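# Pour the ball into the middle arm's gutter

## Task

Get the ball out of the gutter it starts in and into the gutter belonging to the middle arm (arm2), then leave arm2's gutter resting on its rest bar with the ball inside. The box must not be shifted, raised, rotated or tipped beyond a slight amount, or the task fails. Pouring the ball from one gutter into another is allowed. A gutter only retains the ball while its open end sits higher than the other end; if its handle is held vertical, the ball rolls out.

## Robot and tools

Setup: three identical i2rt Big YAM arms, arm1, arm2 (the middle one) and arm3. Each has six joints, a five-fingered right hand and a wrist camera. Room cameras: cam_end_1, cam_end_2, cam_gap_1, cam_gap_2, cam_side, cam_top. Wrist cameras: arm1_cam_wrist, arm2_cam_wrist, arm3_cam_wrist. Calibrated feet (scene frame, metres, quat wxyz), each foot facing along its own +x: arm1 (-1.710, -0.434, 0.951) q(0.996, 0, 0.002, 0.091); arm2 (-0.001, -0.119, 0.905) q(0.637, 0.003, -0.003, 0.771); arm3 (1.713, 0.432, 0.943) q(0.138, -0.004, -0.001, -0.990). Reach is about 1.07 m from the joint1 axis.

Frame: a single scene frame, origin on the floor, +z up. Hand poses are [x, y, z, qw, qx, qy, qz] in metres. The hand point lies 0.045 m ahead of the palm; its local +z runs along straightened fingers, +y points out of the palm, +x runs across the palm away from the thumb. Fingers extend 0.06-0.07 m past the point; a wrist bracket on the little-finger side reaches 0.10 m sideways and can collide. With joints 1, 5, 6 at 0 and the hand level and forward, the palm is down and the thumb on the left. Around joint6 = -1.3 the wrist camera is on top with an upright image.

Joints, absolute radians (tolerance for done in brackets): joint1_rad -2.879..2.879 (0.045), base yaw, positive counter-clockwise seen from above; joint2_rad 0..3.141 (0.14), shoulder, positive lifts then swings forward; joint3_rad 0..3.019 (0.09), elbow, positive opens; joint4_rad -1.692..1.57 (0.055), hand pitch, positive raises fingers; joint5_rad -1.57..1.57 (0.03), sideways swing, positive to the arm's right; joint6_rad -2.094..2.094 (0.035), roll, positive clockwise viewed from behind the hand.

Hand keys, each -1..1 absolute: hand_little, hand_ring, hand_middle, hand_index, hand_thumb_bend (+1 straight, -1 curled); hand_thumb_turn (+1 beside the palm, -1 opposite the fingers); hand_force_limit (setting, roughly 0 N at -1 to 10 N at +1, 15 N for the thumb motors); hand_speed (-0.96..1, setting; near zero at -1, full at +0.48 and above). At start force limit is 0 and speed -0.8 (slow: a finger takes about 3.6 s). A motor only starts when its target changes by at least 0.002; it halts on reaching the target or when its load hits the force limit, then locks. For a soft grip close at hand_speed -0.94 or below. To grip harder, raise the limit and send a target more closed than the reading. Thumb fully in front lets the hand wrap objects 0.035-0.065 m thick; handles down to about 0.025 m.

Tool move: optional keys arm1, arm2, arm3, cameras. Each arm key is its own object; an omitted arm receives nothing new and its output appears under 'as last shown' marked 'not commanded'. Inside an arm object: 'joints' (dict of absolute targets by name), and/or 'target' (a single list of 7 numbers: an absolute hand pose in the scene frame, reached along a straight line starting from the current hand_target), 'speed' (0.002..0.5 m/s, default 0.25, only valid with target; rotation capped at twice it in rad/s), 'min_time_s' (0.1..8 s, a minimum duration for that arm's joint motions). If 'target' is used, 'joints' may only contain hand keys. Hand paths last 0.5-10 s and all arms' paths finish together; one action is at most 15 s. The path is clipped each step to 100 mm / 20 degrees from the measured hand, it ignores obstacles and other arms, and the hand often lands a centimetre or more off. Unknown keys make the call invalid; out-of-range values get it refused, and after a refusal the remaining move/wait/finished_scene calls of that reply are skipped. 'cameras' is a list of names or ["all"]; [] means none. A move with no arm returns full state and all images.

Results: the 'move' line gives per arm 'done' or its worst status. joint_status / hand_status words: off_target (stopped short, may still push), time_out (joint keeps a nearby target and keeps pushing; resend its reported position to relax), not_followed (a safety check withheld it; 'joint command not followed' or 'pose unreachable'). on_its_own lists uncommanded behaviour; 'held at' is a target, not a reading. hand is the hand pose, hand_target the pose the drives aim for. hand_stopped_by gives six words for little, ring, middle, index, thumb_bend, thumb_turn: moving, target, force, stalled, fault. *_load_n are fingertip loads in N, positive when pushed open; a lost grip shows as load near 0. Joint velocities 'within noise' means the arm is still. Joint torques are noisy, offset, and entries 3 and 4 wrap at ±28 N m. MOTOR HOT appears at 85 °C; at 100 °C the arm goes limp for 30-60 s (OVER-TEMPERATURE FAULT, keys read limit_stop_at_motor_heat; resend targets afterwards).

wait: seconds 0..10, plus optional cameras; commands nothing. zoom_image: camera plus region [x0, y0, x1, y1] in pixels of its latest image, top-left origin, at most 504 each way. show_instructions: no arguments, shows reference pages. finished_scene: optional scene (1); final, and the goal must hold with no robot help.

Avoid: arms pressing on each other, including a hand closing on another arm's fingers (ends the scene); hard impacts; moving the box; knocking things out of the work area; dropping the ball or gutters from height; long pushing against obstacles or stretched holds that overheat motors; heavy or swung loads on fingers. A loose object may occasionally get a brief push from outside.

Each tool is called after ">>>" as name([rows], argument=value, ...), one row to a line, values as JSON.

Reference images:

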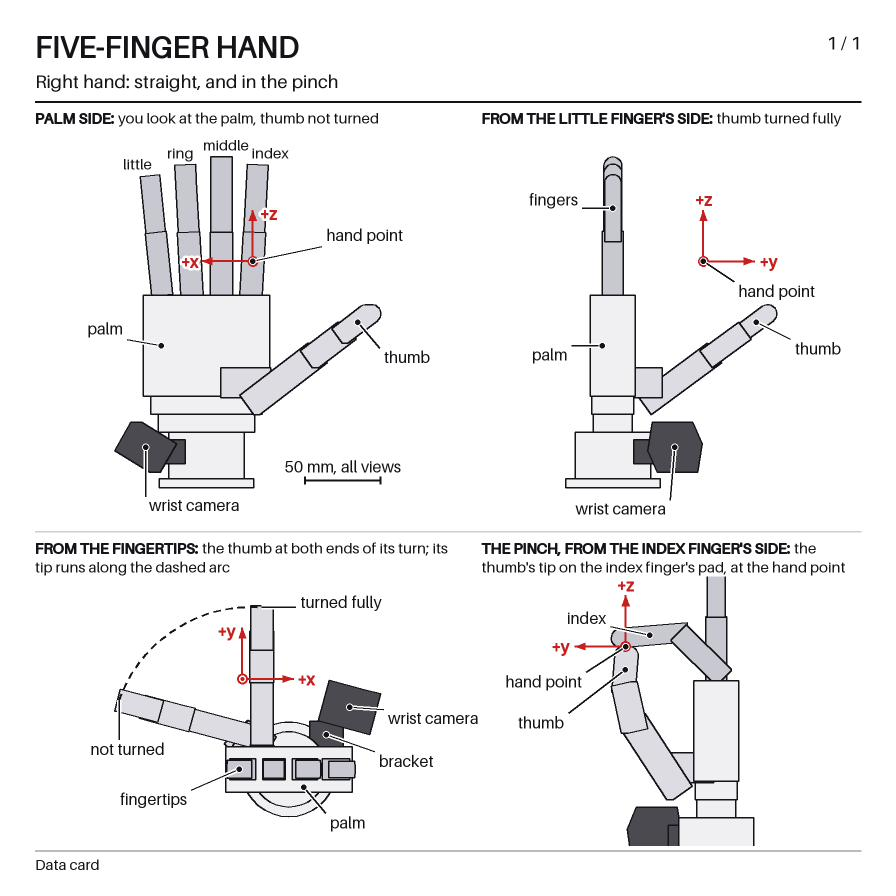

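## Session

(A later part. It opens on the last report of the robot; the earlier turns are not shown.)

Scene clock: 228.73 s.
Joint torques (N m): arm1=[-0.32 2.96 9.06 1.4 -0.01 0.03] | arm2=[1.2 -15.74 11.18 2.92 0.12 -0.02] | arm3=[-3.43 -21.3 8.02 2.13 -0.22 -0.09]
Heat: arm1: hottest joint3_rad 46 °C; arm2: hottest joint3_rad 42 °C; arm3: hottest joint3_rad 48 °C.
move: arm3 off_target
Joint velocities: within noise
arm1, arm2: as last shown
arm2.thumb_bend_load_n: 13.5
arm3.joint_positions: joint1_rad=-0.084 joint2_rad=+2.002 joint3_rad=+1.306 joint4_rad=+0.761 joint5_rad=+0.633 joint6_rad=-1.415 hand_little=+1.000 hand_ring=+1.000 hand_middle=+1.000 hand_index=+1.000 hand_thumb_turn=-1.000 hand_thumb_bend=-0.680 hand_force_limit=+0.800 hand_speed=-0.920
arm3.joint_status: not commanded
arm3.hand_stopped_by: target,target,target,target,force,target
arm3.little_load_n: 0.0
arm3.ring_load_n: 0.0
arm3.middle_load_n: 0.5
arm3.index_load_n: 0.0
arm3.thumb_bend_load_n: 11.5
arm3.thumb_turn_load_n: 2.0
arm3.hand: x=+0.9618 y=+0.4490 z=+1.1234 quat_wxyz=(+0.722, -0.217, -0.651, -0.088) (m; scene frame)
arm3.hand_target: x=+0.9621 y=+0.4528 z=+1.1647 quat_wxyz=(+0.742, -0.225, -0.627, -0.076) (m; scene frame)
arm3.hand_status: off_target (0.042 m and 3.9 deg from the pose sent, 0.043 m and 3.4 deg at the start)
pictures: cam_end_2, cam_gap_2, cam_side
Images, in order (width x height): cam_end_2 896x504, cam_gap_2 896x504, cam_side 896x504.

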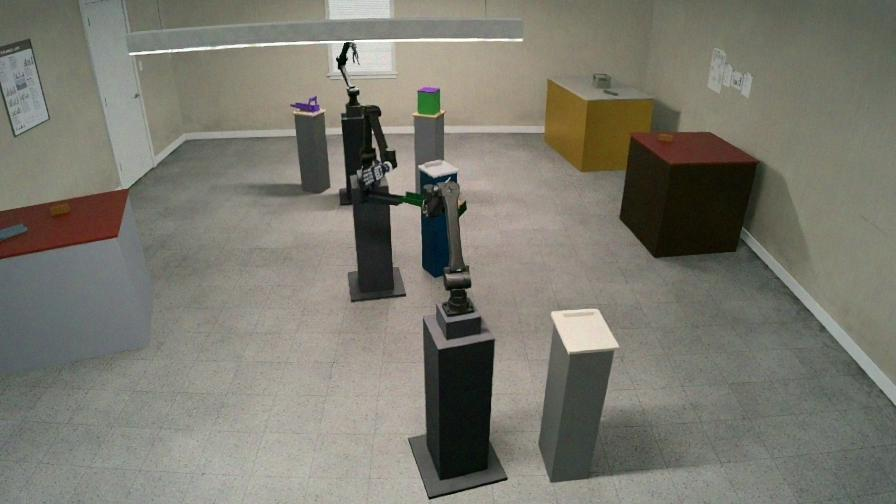

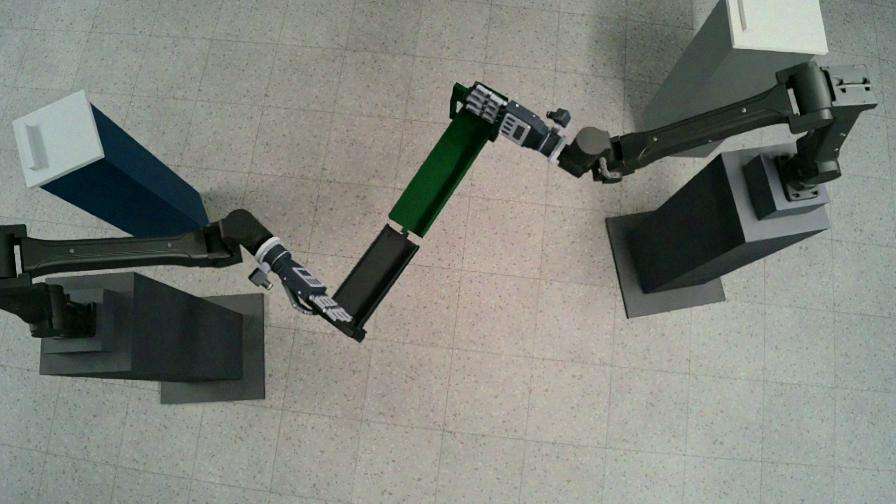

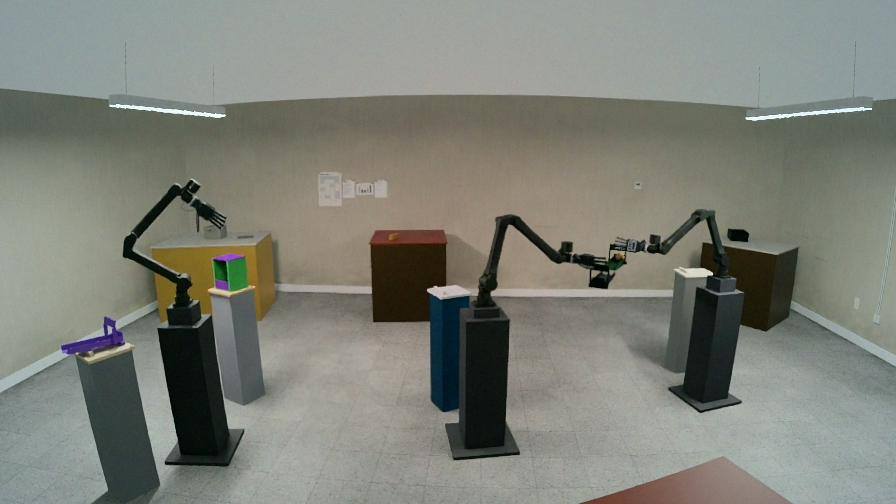

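>>> move(arm3={"target":[0.962,0.452,1.13,0.7421,-0.2248,-0.6269,-0.0759],"speed":0.02}, cameras=["cam_gap_2","cam_side","cam_end_2"])

>>> zoom_image(camera="cam_gap_2", region=[340, 150, 500, 310])

>>> zoom_image(camera="cam_side", region=[580, 225, 660, 295])

>>> zoom_image(camera="cam_end_2", region=[350, 160, 450, 230])

Scene clock: 231.27 s.
Joint torques (N m): arm1=[-0.32 2.9 9.09 1.37 -0.02 0.03] | arm2=[1.14 -15.74 11.18 2.92 0.13 -0.01] | arm3=[-2.96 -18.55 7.86 3.77 -0.21 -0.12]
Heat: arm1: hottest joint3_rad 46 °C; arm2: hottest joint3_rad 43 °C; arm3: hottest joint3_rad 47 °C.
move: arm3 off_target
Joint velocities: within noise
arm1, arm2: as last shown
arm2.thumb_bend_load_n: 13.0
arm2.thumb_turn_load_n: 1.0
arm3.joint_positions: joint1_rad=-0.084 joint2_rad=+2.019 joint3_rad=+1.283 joint4_rad=+0.802 joint5_rad=+0.632 joint6_rad=-1.415 hand_little=+1.000 hand_ring=+1.000 hand_middle=+1.000 hand_index=+1.000 hand_thumb_turn=-1.000 hand_thumb_bend=-0.680 hand_force_limit=+0.800 hand_speed=-0.920
arm3.joint_status: not commanded
arm3.hand_stopped_by: target,target,target,target,force,target
arm3.little_load_n: 0.0
arm3.ring_load_n: 0.0
arm3.middle_load_n: 0.0
arm3.index_load_n: 0.0
arm3.thumb_bend_load_n: 11.0
arm3.thumb_turn_load_n: 2.0
arm3.hand: x=+0.9662 y=+0.4497 z=+1.1083 quat_wxyz=(+0.722, -0.217, -0.651, -0.087) (m; scene frame)
arm3.hand_target: x=+0.9626 y=+0.4520 z=+1.1297 quat_wxyz=(+0.742, -0.225, -0.627, -0.076) (m; scene frame)
arm3.hand_status: off_target (0.022 m and 3.9 deg from the pose sent, 0.007 m and 3.9 deg at the start)
pictures: cam_end_2, cam_gap_2, cam_side
Images, in order (width x height): cam_end_2 896x504, cam_gap_2 896x504, cam_side 896x504.

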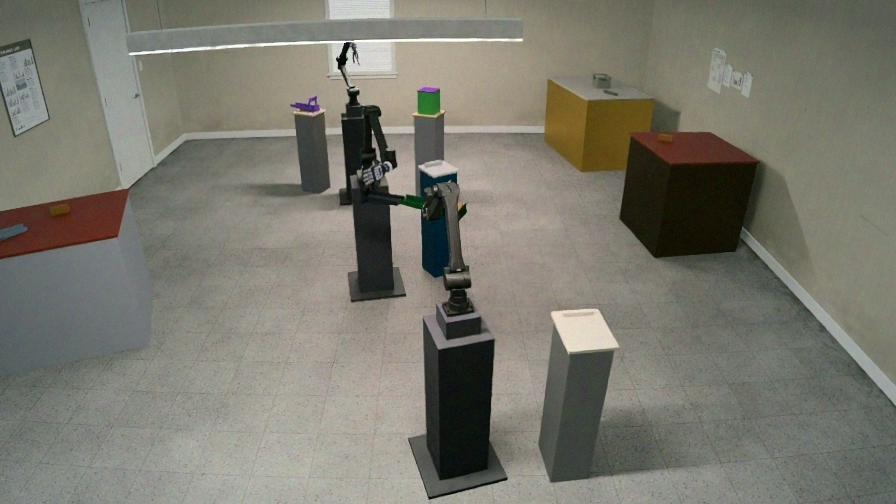

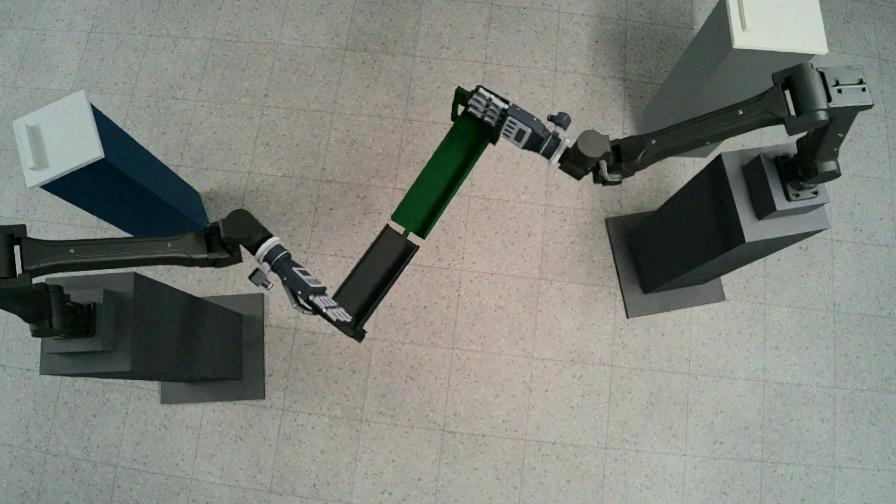

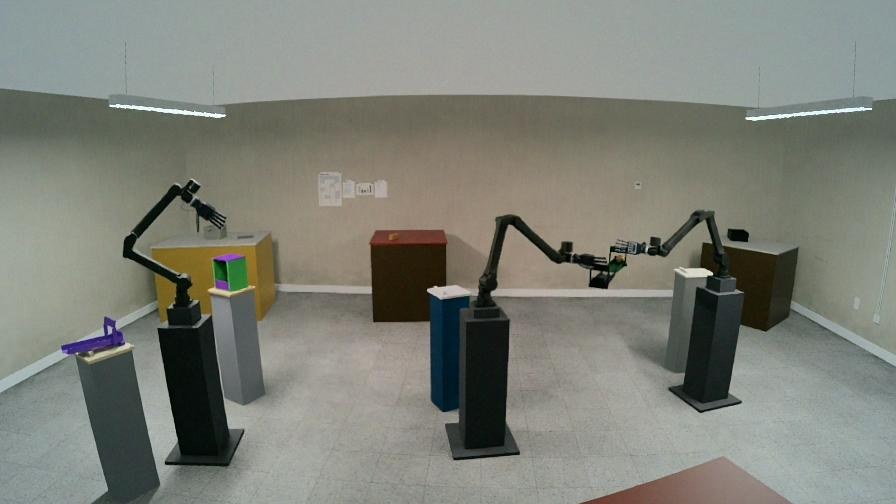

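Scaled by 3.150 from the camera's 896x504 image, which has a finer 1280x720 frame.

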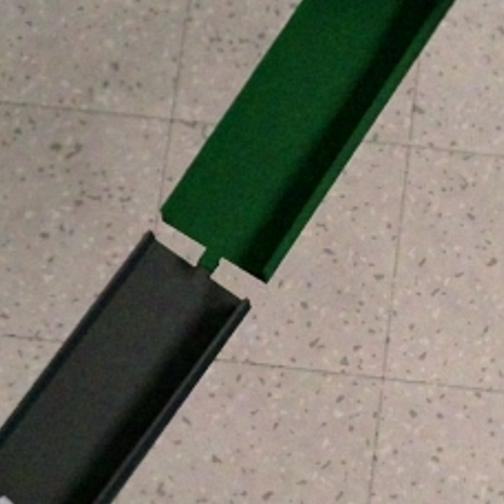

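Scaled by 6.300 from the camera's 896x504 image, which has a finer 1280x720 frame.

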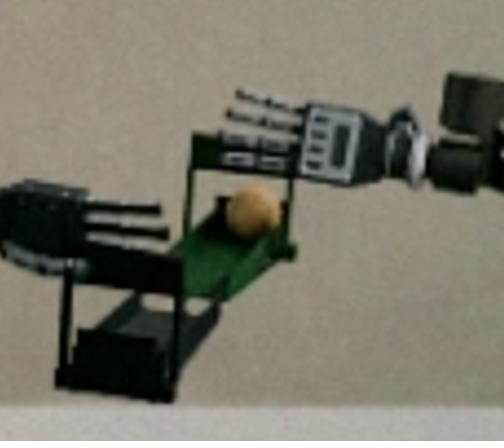

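Scaled by 5.040 from the camera's 896x504 image, which has a finer 1280x720 frame.

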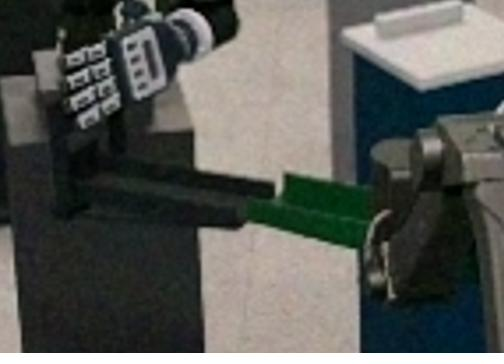

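>>> zoom_image(camera="cam_side", region=[598, 245, 630, 285])

>>> zoom_image(camera="cam_end_2", region=[380, 185, 430, 220])

Scaled by 12.600 from the camera's 896x504 image, which has a finer 1280x720 frame.

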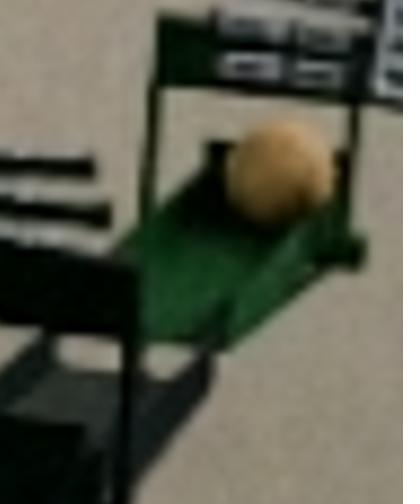

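Scaled by 10.080 from the camera's 896x504 image, which has a finer 1280x720 frame.

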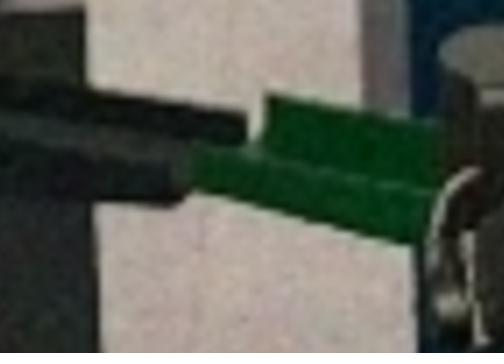

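>>> move(arm3={"target":[0.960,0.450,1.112,0.7421,-0.2248,-0.6269,-0.0759],"speed":0.02}, cameras=["cam_gap_2","cam_side","cam_end_2"])

>>> zoom_image(camera="cam_gap_2", region=[340, 150, 500, 310])

>>> zoom_image(camera="cam_side", region=[598, 245, 630, 285])

>>> zoom_image(camera="cam_end_2", region=[380, 185, 430, 220])

Scene clock: 233.53 s.
Joint torques (N m): arm1=[-0.26 2.73 9.03 1.36 -0.02 0.02] | arm2=[1.14 -15.74 11.15 2.92 0.13 -0.02] | arm3=[-2.9 -18.37 7.8 3.54 -0.13 -0.07]
Heat: arm1: hottest joint3_rad 46 °C; arm2: hottest joint3_rad 43 °C; arm3: hottest joint3_rad 48 °C.
move: arm3 off_target
Joint velocities: within noise
arm1, arm2: as last shown
arm2.ring_load_n: -0.5
arm2.middle_load_n: 0.5
arm2.thumb_bend_load_n: 13.5
arm3.joint_positions: joint1_rad=-0.084 joint2_rad=+2.051 joint3_rad=+1.283 joint4_rad=+0.838 joint5_rad=+0.632 joint6_rad=-1.415 hand_little=+1.000 hand_ring=+1.000 hand_middle=+1.000 hand_index=+1.000 hand_thumb_turn=-1.000 hand_thumb_bend=-0.680 hand_force_limit=+0.800 hand_speed=-0.920
arm3.joint_status: not commanded
arm3.hand_stopped_by: target,target,target,target,force,target
arm3.little_load_n: 0.0
arm3.ring_load_n: 0.0
arm3.middle_load_n: 0.0
arm3.index_load_n: 0.0
arm3.thumb_bend_load_n: 11.5
arm3.thumb_turn_load_n: 2.0
arm3.hand: x=+0.9644 y=+0.4494 z=+1.0928 quat_wxyz=(+0.724, -0.217, -0.649, -0.087) (m; scene frame)
arm3.hand_target: x=+0.9604 y=+0.4500 z=+1.1114 quat_wxyz=(+0.742, -0.225, -0.628, -0.076) (m; scene frame)
arm3.hand_status: off_target (0.020 m and 3.6 deg from the pose sent, 0.007 m and 3.9 deg at the start)
pictures: cam_end_2, cam_gap_2, cam_side
Images, in order (width x height): cam_end_2 896x504, cam_gap_2 896x504, cam_side 896x504.

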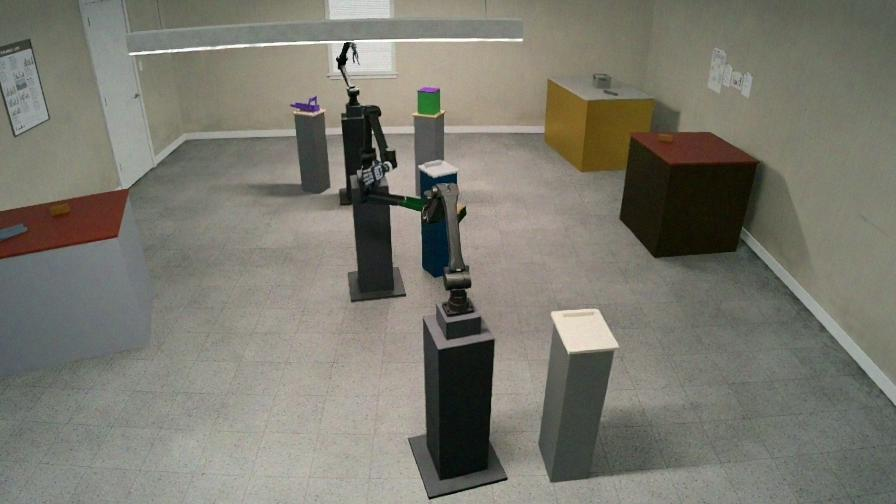

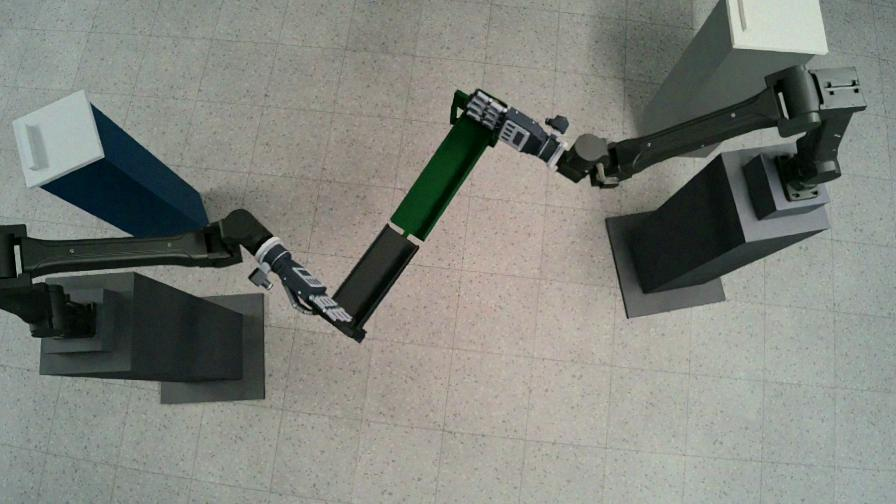

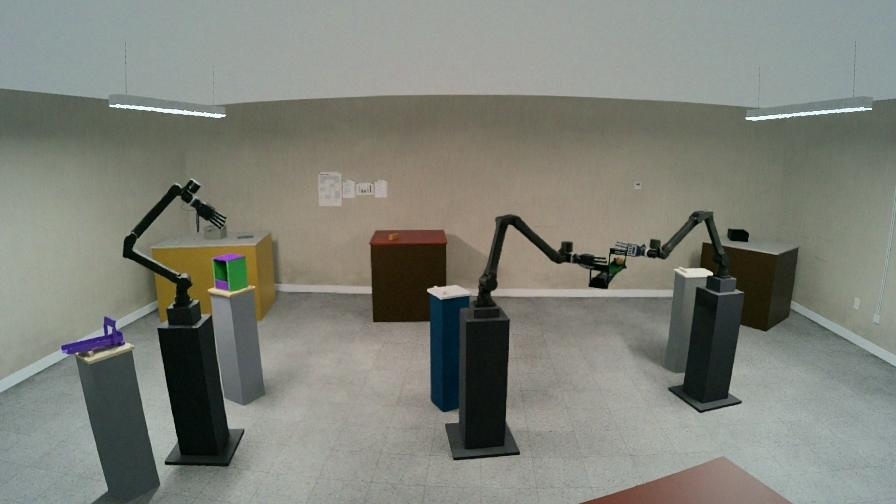

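Scaled by 3.150 from the camera's 896x504 image, which has a finer 1280x720 frame.

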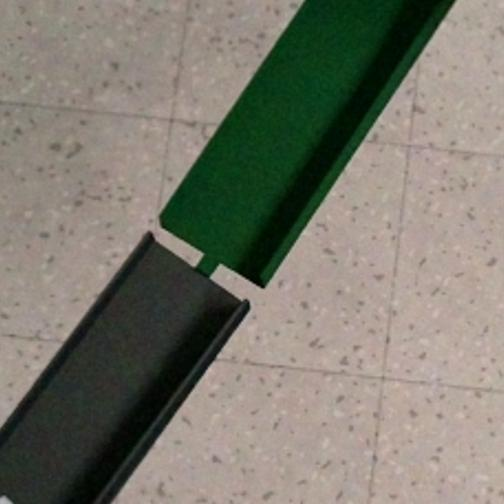

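Scaled by 12.600 from the camera's 896x504 image, which has a finer 1280x720 frame.

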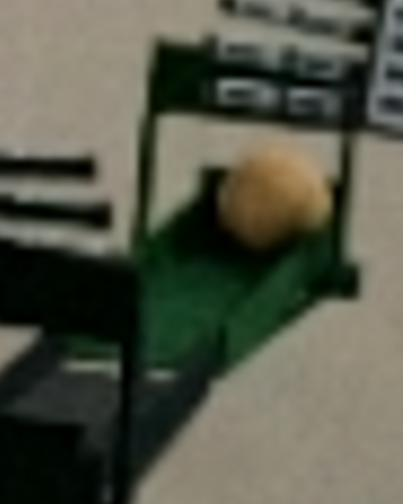

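Scaled by 10.080 from the camera's 896x504 image, which has a finer 1280x720 frame.

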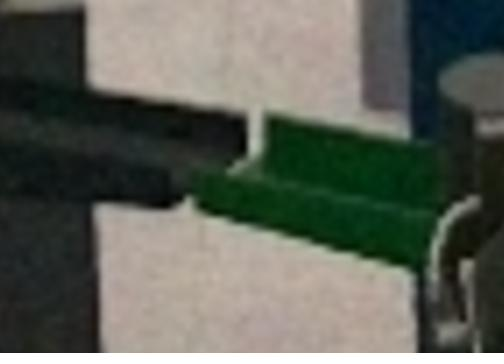

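>>> move(arm3={"target":[0.944,0.444,1.196,0.7391,-0.2032,-0.6345,-0.0978],"speed":0.03}, cameras=["cam_gap_2","cam_side","cam_end_2"])

>>> zoom_image(camera="cam_gap_2", region=[340, 150, 500, 310])

>>> zoom_image(camera="cam_side", region=[598, 245, 630, 285])

>>> zoom_image(camera="cam_end_2", region=[380, 185, 430, 220])

Scene clock: 237.80 s.
Joint torques (N m): arm1=[-0.44 2.96 8.99 1.39 -0.02 0.02] | arm2=[1.14 -15.85 11.17 2.92 0.13 0.01] | arm3=[-3.02 -21.77 13.07 1.81 0.02 -0.24]
Heat: arm1: hottest joint3_rad 46 °C; arm2: hottest joint3_rad 44 °C; arm3: hottest joint3_rad 49 °C.
move: arm3 off_target
Joint velocities: within noise
arm1, arm2: as last shown
arm1.index_load_n: 0.5
arm2.joint_positions: joint1_rad=-1.387 joint2_rad=+1.804 joint3_rad=+1.107 joint4_rad=+0.671 joint5_rad=+0.984 joint6_rad=-1.328 hand_little=+1.000 hand_ring=+1.000 hand_middle=+1.000 hand_index=+1.000 hand_thumb_turn=-1.000 hand_thumb_bend=-0.547 hand_force_limit=+0.800 hand_speed=-0.920
arm2.ring_load_n: 0.0
arm2.middle_load_n: 0.0
arm2.index_load_n: 0.5
arm2.thumb_bend_load_n: 14.0
arm2.thumb_turn_load_n: 1.5
arm2.hand: x=+0.6337 y=-0.0775 z=+1.0947 quat_wxyz=(+0.133, +0.652, -0.291, +0.687) (m; scene frame)
arm2.hand_target: x=+0.6486 y=-0.0679 z=+1.1222 quat_wxyz=(+0.111, +0.628, -0.306, +0.707) (m; scene frame)
arm3.joint_positions: joint1_rad=-0.084 joint2_rad=+1.991 joint3_rad=+1.311 joint4_rad=+0.687 joint5_rad=+0.632 joint6_rad=-1.466 hand_little=+1.000 hand_ring=+1.000 hand_middle=+1.000 hand_index=+1.000 hand_thumb_turn=-1.000 hand_thumb_bend=-0.680 hand_force_limit=+0.800 hand_speed=-0.920
arm3.joint_status: not commanded
arm3.hand_stopped_by: target,target,target,target,force,target
arm3.little_load_n: 0.0
arm3.ring_load_n: 0.0
arm3.middle_load_n: 0.5
arm3.index_load_n: 0.0
arm3.thumb_bend_load_n: 11.5
arm3.thumb_turn_load_n: 2.0
arm3.hand: x=+0.9641 y=+0.4510 z=+1.1214 quat_wxyz=(+0.702, -0.193, -0.676, -0.115) (m; scene frame)
arm3.hand_target: x=+0.9495 y=+0.4445 z=+1.1959 quat_wxyz=(+0.740, -0.204, -0.634, -0.098) (m; scene frame)
arm3.hand_status: off_target (0.078 m and 6.9 deg from the pose sent, 0.105 m and 3.2 deg at the start)
pictures: cam_end_2, cam_gap_2, cam_side
Images, in order (width x height): cam_end_2 896x504, cam_gap_2 896x504, cam_side 896x504.

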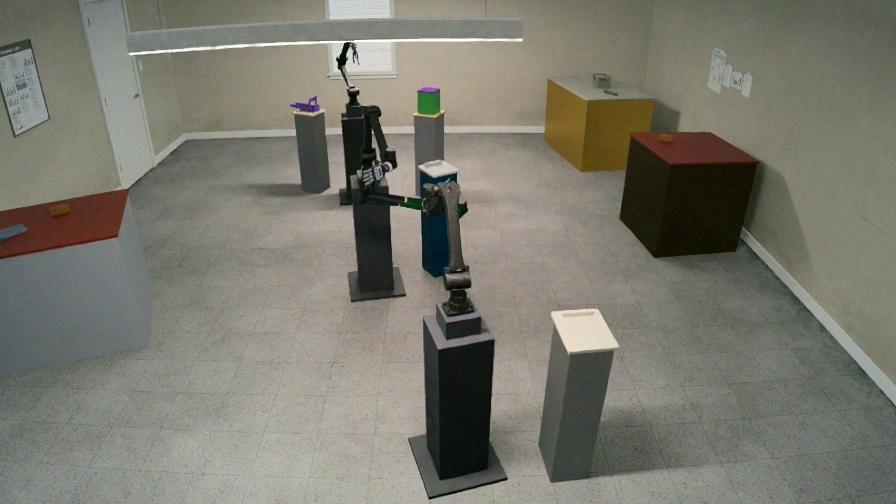

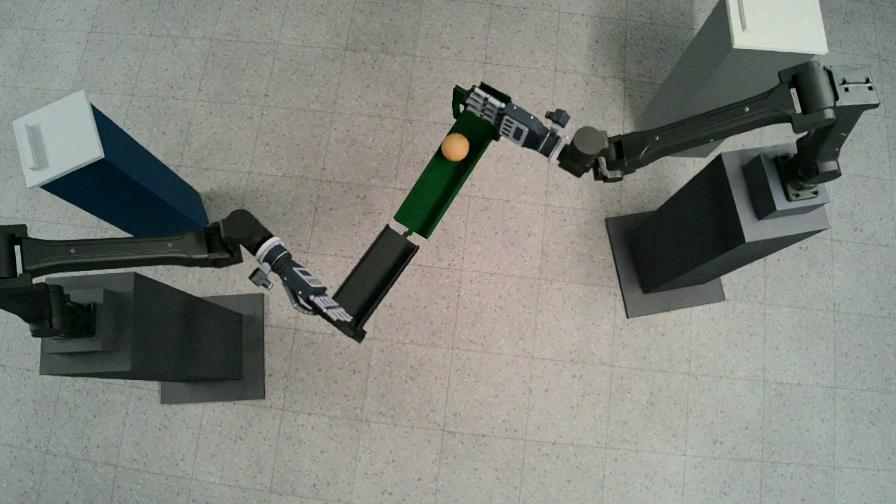

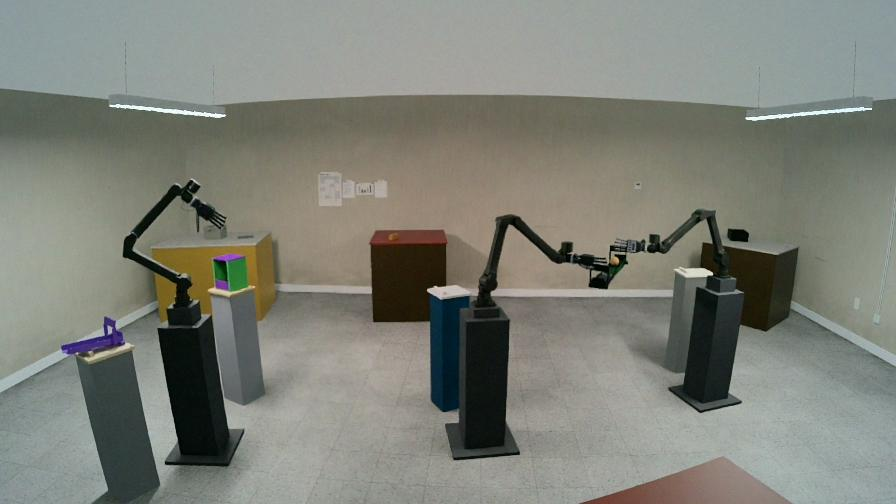

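Scaled by 3.150 from the camera's 896x504 image, which has a finer 1280x720 frame.

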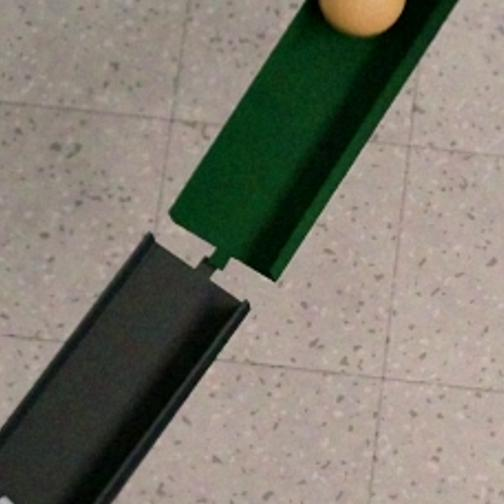

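Scaled by 12.600 from the camera's 896x504 image, which has a finer 1280x720 frame.

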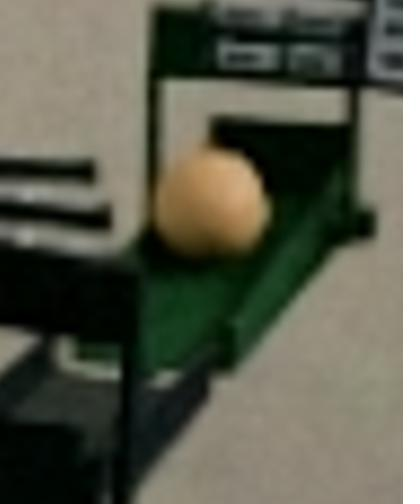

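Scaled by 10.080 from the camera's 896x504 image, which has a finer 1280x720 frame.

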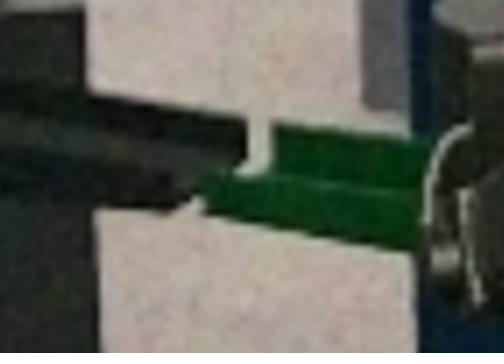

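>>> wait(seconds=0.5, cameras=["cam_gap_2"])

Scene clock: 238.70 s.
Joint torques (N m): arm1=[-0.44 2.67 9.07 1.39 -0.02 0.02] | arm2=[1.2 -15.91 11.15 2.89 0.12 0.01] | arm3=[-2.84 -21.66 13.14 1.69 0.05 -0.18]
Heat: arm1: hottest joint3_rad 46 °C; arm2: hottest joint3_rad 44 °C; arm3: hottest joint3_rad 49 °C.
Joint velocities: within noise
arm1.joint_positions: joint1_rad=+0.306 joint2_rad=+0.595 joint3_rad=+1.346 joint4_rad=-1.450 joint5_rad=+0.098 joint6_rad=-1.188 hand_little=+1.000 hand_ring=+1.000 hand_middle=+1.000 hand_index=+1.000 hand_thumb_turn=+1.000 hand_thumb_bend=+1.000 hand_force_limit=+0.000 hand_speed=-0.800
arm1.joint_status: not commanded
arm1.hand_stopped_by: target,target,target,target,target,target
arm1.little_load_n: 0.0
arm1.ring_load_n: 0.0
arm1.middle_load_n: 0.0
arm1.index_load_n: 0.0
arm1.thumb_bend_load_n: 0.0
arm1.thumb_turn_load_n: -0.5
arm1.hand: x=-1.5074 y=-0.3990 z=+1.4019 quat_wxyz=(-0.138, +0.906, +0.027, +0.399) (m; scene frame)
arm1.hand_target: x=-1.5071 y=-0.3988 z=+1.4142 quat_wxyz=(-0.144, +0.899, +0.026, +0.412) (m; scene frame)
arm1.hand_status: not commanded
arm2.joint_positions: joint1_rad=-1.387 joint2_rad=+1.804 joint3_rad=+1.107 joint4_rad=+0.671 joint5_rad=+0.984 joint6_rad=-1.328 hand_little=+1.000 hand_ring=+1.000 hand_middle=+1.000 hand_index=+1.000 hand_thumb_turn=-1.000 hand_thumb_bend=-0.547 hand_force_limit=+0.800 hand_speed=-0.920
arm2.joint_status: not commanded
arm2.hand_stopped_by: target,target,target,target,force,target
arm2.little_load_n: 0.0
arm2.ring_load_n: 0.0
arm2.middle_load_n: 0.0
arm2.index_load_n: 0.0
arm2.thumb_bend_load_n: 14.0
arm2.thumb_turn_load_n: 1.0
arm2.hand: x=+0.6336 y=-0.0776 z=+1.0947 quat_wxyz=(+0.134, +0.652, -0.291, +0.687) (m; scene frame)
arm2.hand_target: x=+0.6486 y=-0.0680 z=+1.1222 quat_wxyz=(+0.111, +0.628, -0.306, +0.707) (m; scene frame)
arm2.hand_status: not commanded
arm3.joint_positions: joint1_rad=-0.084 joint2_rad=+1.991 joint3_rad=+1.312 joint4_rad=+0.687 joint5_rad=+0.632 joint6_rad=-1.469 hand_little=+1.000 hand_ring=+1.000 hand_middle=+1.000 hand_index=+1.000 hand_thumb_turn=-1.000 hand_thumb_bend=-0.680 hand_force_limit=+0.800 hand_speed=-0.920
arm3.joint_status: not commanded
arm3.hand_stopped_by: target,target,target,target,force,target
arm3.little_load_n: 0.0
arm3.ring_load_n: 0.0
arm3.middle_load_n: 0.5
arm3.index_load_n: 0.0
arm3.thumb_bend_load_n: 11.5
arm3.thumb_turn_load_n: 2.0
arm3.hand: x=+0.9638 y=+0.4510 z=+1.1223 quat_wxyz=(+0.702, -0.192, -0.676, -0.116) (m; scene frame)
arm3.hand_target: x=+0.9495 y=+0.4445 z=+1.1959 quat_wxyz=(+0.739, -0.203, -0.634, -0.098) (m; scene frame)
arm3.hand_status: off_target (0.077 m and 6.9 deg from the pose sent, 0.105 m and 3.2 deg at the start)
wait: 0.50 s; at rest from the start
pictures: cam_gap_2
Images, in order (width x height): cam_gap_2 896x504.

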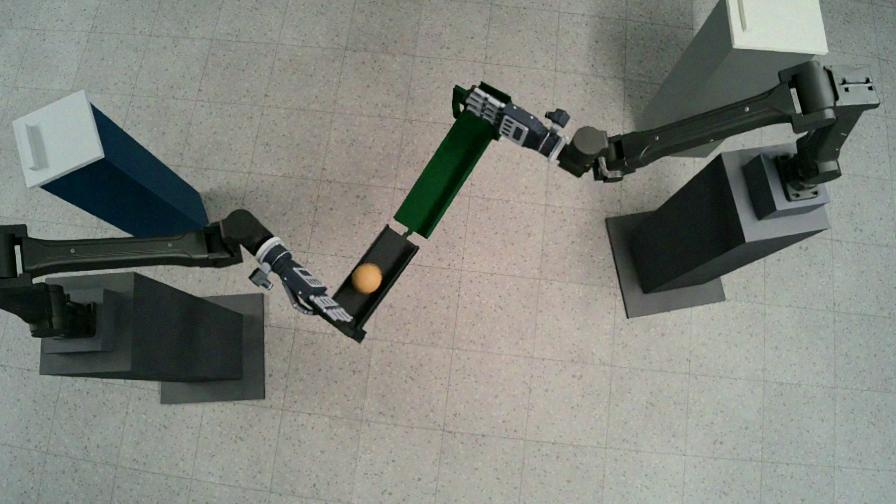

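The ball has crossed into the black gutter. Let it settle.

>>> wait(seconds=1.5, cameras=["cam_gap_2","cam_side","arm2_cam_wrist"])

Scene clock: 240.27 s.
Joint torques (N m): arm1=[-0.32 2.84 9.03 1.39 -0.01 0.03] | arm2=[1.14 -15.85 11.15 2.91 0.11 0] | arm3=[-2.55 -21.77 13.01 1.7 0.02 -0.23]
Heat: arm1: hottest joint3_rad 46 °C; arm2: hottest joint3_rad 44 °C; arm3: hottest joint3_rad 50 °C.
Joint velocities: within noise
arm1.joint_positions: joint1_rad=+0.306 joint2_rad=+0.595 joint3_rad=+1.346 joint4_rad=-1.450 joint5_rad=+0.098 joint6_rad=-1.188 hand_little=+1.000 hand_ring=+1.000 hand_middle=+1.000 hand_index=+1.000 hand_thumb_turn=+1.000 hand_thumb_bend=+1.000 hand_force_limit=+0.000 hand_speed=-0.800
arm1.joint_status: not commanded
arm1.hand_stopped_by: target,target,target,target,target,target
arm1.little_load_n: 0.0
arm1.ring_load_n: 0.0
arm1.middle_load_n: 0.0
arm1.index_load_n: 0.0
arm1.thumb_bend_load_n: 0.0
arm1.thumb_turn_load_n: 0.0
arm1.hand: x=-1.5074 y=-0.3990 z=+1.4019 quat_wxyz=(-0.138, +0.906, +0.027, +0.399) (m; scene frame)
arm1.hand_target: x=-1.5071 y=-0.3988 z=+1.4142 quat_wxyz=(-0.144, +0.899, +0.026, +0.412) (m; scene frame)
arm1.hand_status: not commanded
arm2.joint_positions: joint1_rad=-1.387 joint2_rad=+1.804 joint3_rad=+1.107 joint4_rad=+0.671 joint5_rad=+0.985 joint6_rad=-1.328 hand_little=+1.000 hand_ring=+1.000 hand_middle=+1.000 hand_index=+1.000 hand_thumb_turn=-1.000 hand_thumb_bend=-0.547 hand_force_limit=+0.800 hand_speed=-0.920
arm2.joint_status: not commanded
arm2.hand_stopped_by: target,target,target,target,force,target
arm2.little_load_n: 0.0
arm2.ring_load_n: 0.0
arm2.middle_load_n: 0.5
arm2.index_load_n: 0.0
arm2.thumb_bend_load_n: 13.5
arm2.thumb_turn_load_n: 1.0
arm2.hand: x=+0.6336 y=-0.0776 z=+1.0947 quat_wxyz=(+0.134, +0.652, -0.291, +0.687) (m; scene frame)
arm2.hand_target: x=+0.6486 y=-0.0680 z=+1.1222 quat_wxyz=(+0.111, +0.628, -0.306, +0.707) (m; scene frame)
arm2.hand_status: not commanded
arm3.joint_positions: joint1_rad=-0.084 joint2_rad=+1.991 joint3_rad=+1.312 joint4_rad=+0.687 joint5_rad=+0.632 joint6_rad=-1.469 hand_little=+1.000 hand_ring=+1.000 hand_middle=+1.000 hand_index=+1.000 hand_thumb_turn=-1.000 hand_thumb_bend=-0.680 hand_force_limit=+0.800 hand_speed=-0.920
arm3.joint_status: not commanded
arm3.hand_stopped_by: target,target,target,target,force,target
arm3.little_load_n: 0.0
arm3.ring_load_n: 0.0
arm3.middle_load_n: 0.0
arm3.index_load_n: 0.0
arm3.thumb_bend_load_n: 11.5
arm3.thumb_turn_load_n: 2.0
arm3.hand: x=+0.9638 y=+0.4510 z=+1.1223 quat_wxyz=(+0.702, -0.192, -0.676, -0.116) (m; scene frame)
arm3.hand_target: x=+0.9494 y=+0.4444 z=+1.1957 quat_wxyz=(+0.739, -0.203, -0.634, -0.098) (m; scene frame)
arm3.hand_status: off_target (0.077 m and 6.9 deg from the pose sent, 0.105 m and 3.2 deg at the start)
wait: 1.50 s; at rest by 0.20 s
pictures: arm2_cam_wrist, cam_gap_2, cam_side
Images, in order (width x height): arm2_cam_wrist 672x504, cam_gap_2 896x504, cam_side 896x504.

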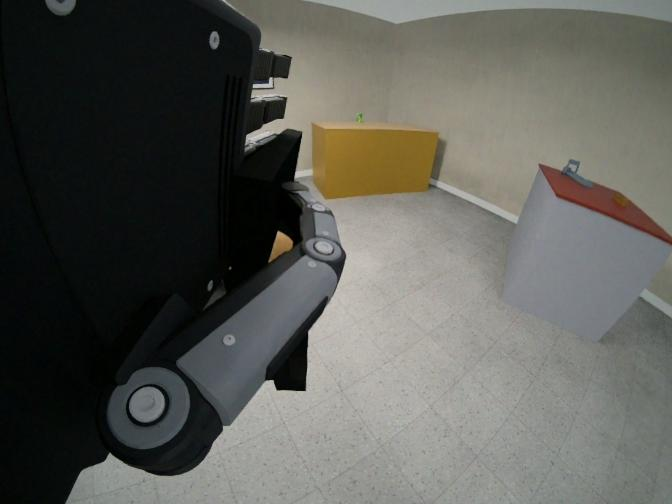

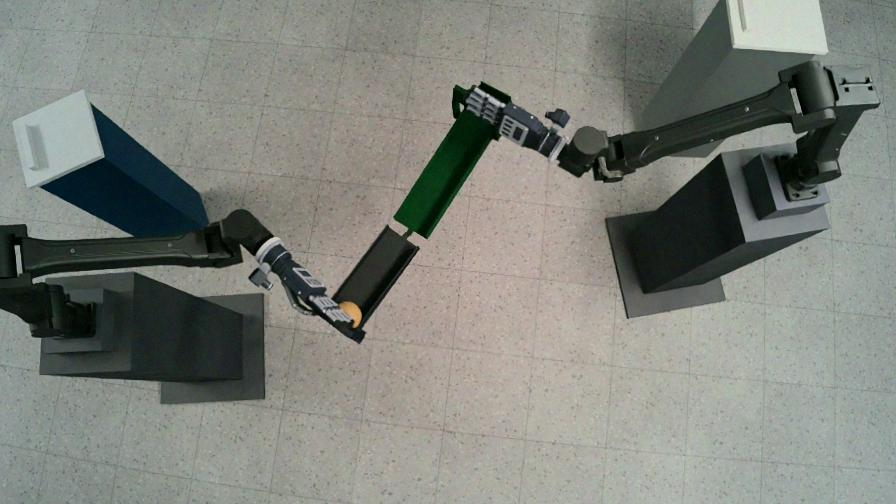

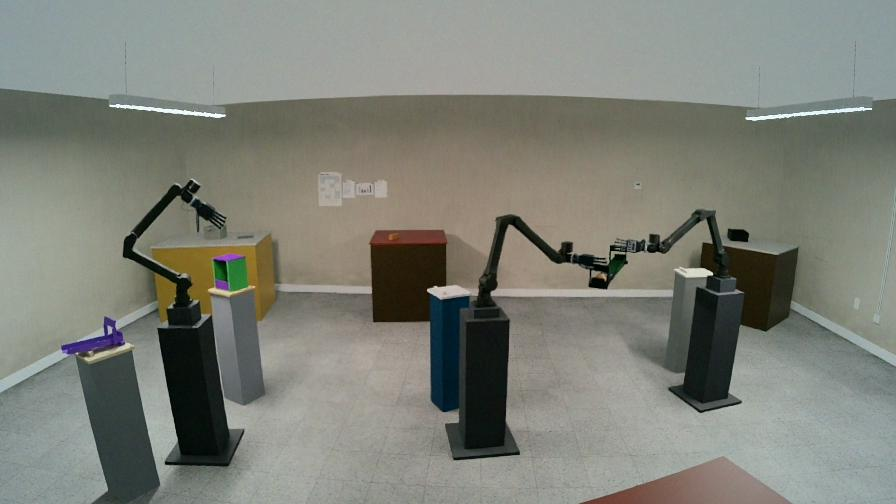

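>>> move(arm3={"target":[1.02,0.57,1.22,0.7421,-0.2248,-0.6269,-0.0759],"speed":0.1}, cameras=["cam_gap_2","cam_side"])

Scene clock: 243.47 s.
Joint torques (N m): arm1=[-0.26 2.78 9.06 1.39 -0.01 0.03] | arm2=[1.2 -15.97 11.15 2.93 0.11 0] | arm3=[-3.37 -18.2 8.49 2.14 -0.18 0.06]
Heat: arm1: hottest joint3_rad 46 °C; arm2: hottest joint3_rad 45 °C; arm3: hottest joint3_rad 50 °C.
move: arm3 off_target
Joint velocities: within noise
arm1, arm2: as last shown
arm2.middle_load_n: 0.0
arm2.thumb_turn_load_n: 1.5
arm3.joint_positions: joint1_rad=-0.292 joint2_rad=+1.761 joint3_rad=+1.134 joint4_rad=+0.687 joint5_rad=+0.437 joint6_rad=-1.403 hand_little=+1.000 hand_ring=+1.000 hand_middle=+1.000 hand_index=+1.000 hand_thumb_turn=-1.000 hand_thumb_bend=-0.680 hand_force_limit=+0.800 hand_speed=-0.920
arm3.joint_status: not commanded
arm3.hand_stopped_by: target,target,target,target,force,target
arm3.little_load_n: 0.0
arm3.ring_load_n: 0.0
arm3.middle_load_n: 0.0
arm3.index_load_n: 0.0
arm3.thumb_bend_load_n: 11.5
arm3.thumb_turn_load_n: 1.5
arm3.hand: x=+1.0182 y=+0.5754 z=+1.1868 quat_wxyz=(+0.722, -0.220, -0.649, -0.092) (m; scene frame)
arm3.hand_target: x=+1.0204 y=+0.5753 z=+1.2198 quat_wxyz=(+0.742, -0.228, -0.626, -0.078) (m; scene frame)
arm3.hand_status: off_target (0.034 m and 4.0 deg from the pose sent, 0.164 m and 9.4 deg at the start)
pictures: cam_gap_2, cam_side
Images, in order (width x height): cam_gap_2 896x504, cam_side 896x504.

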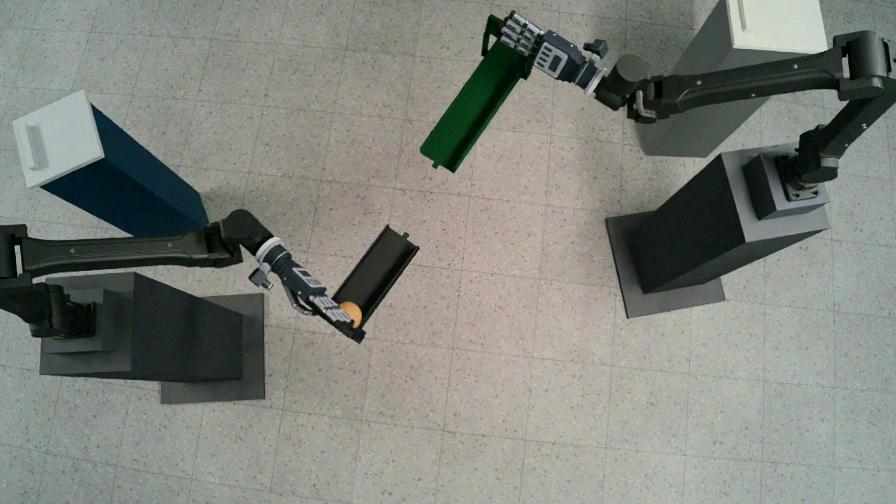

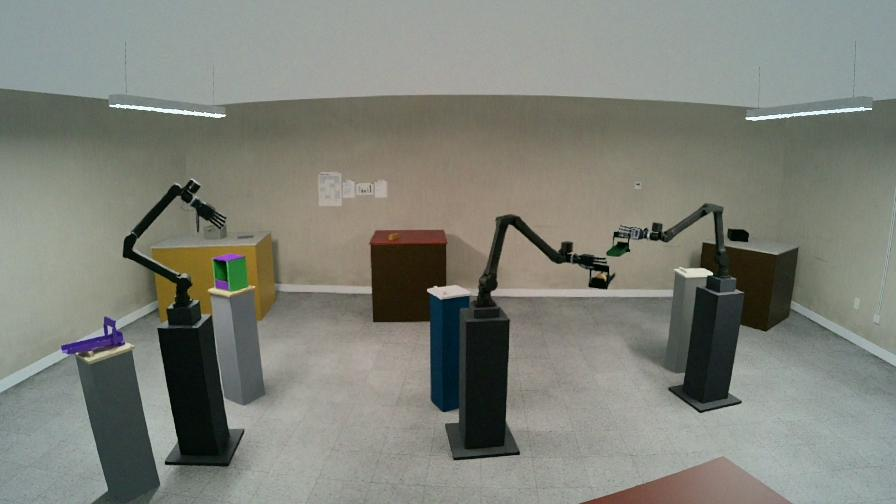

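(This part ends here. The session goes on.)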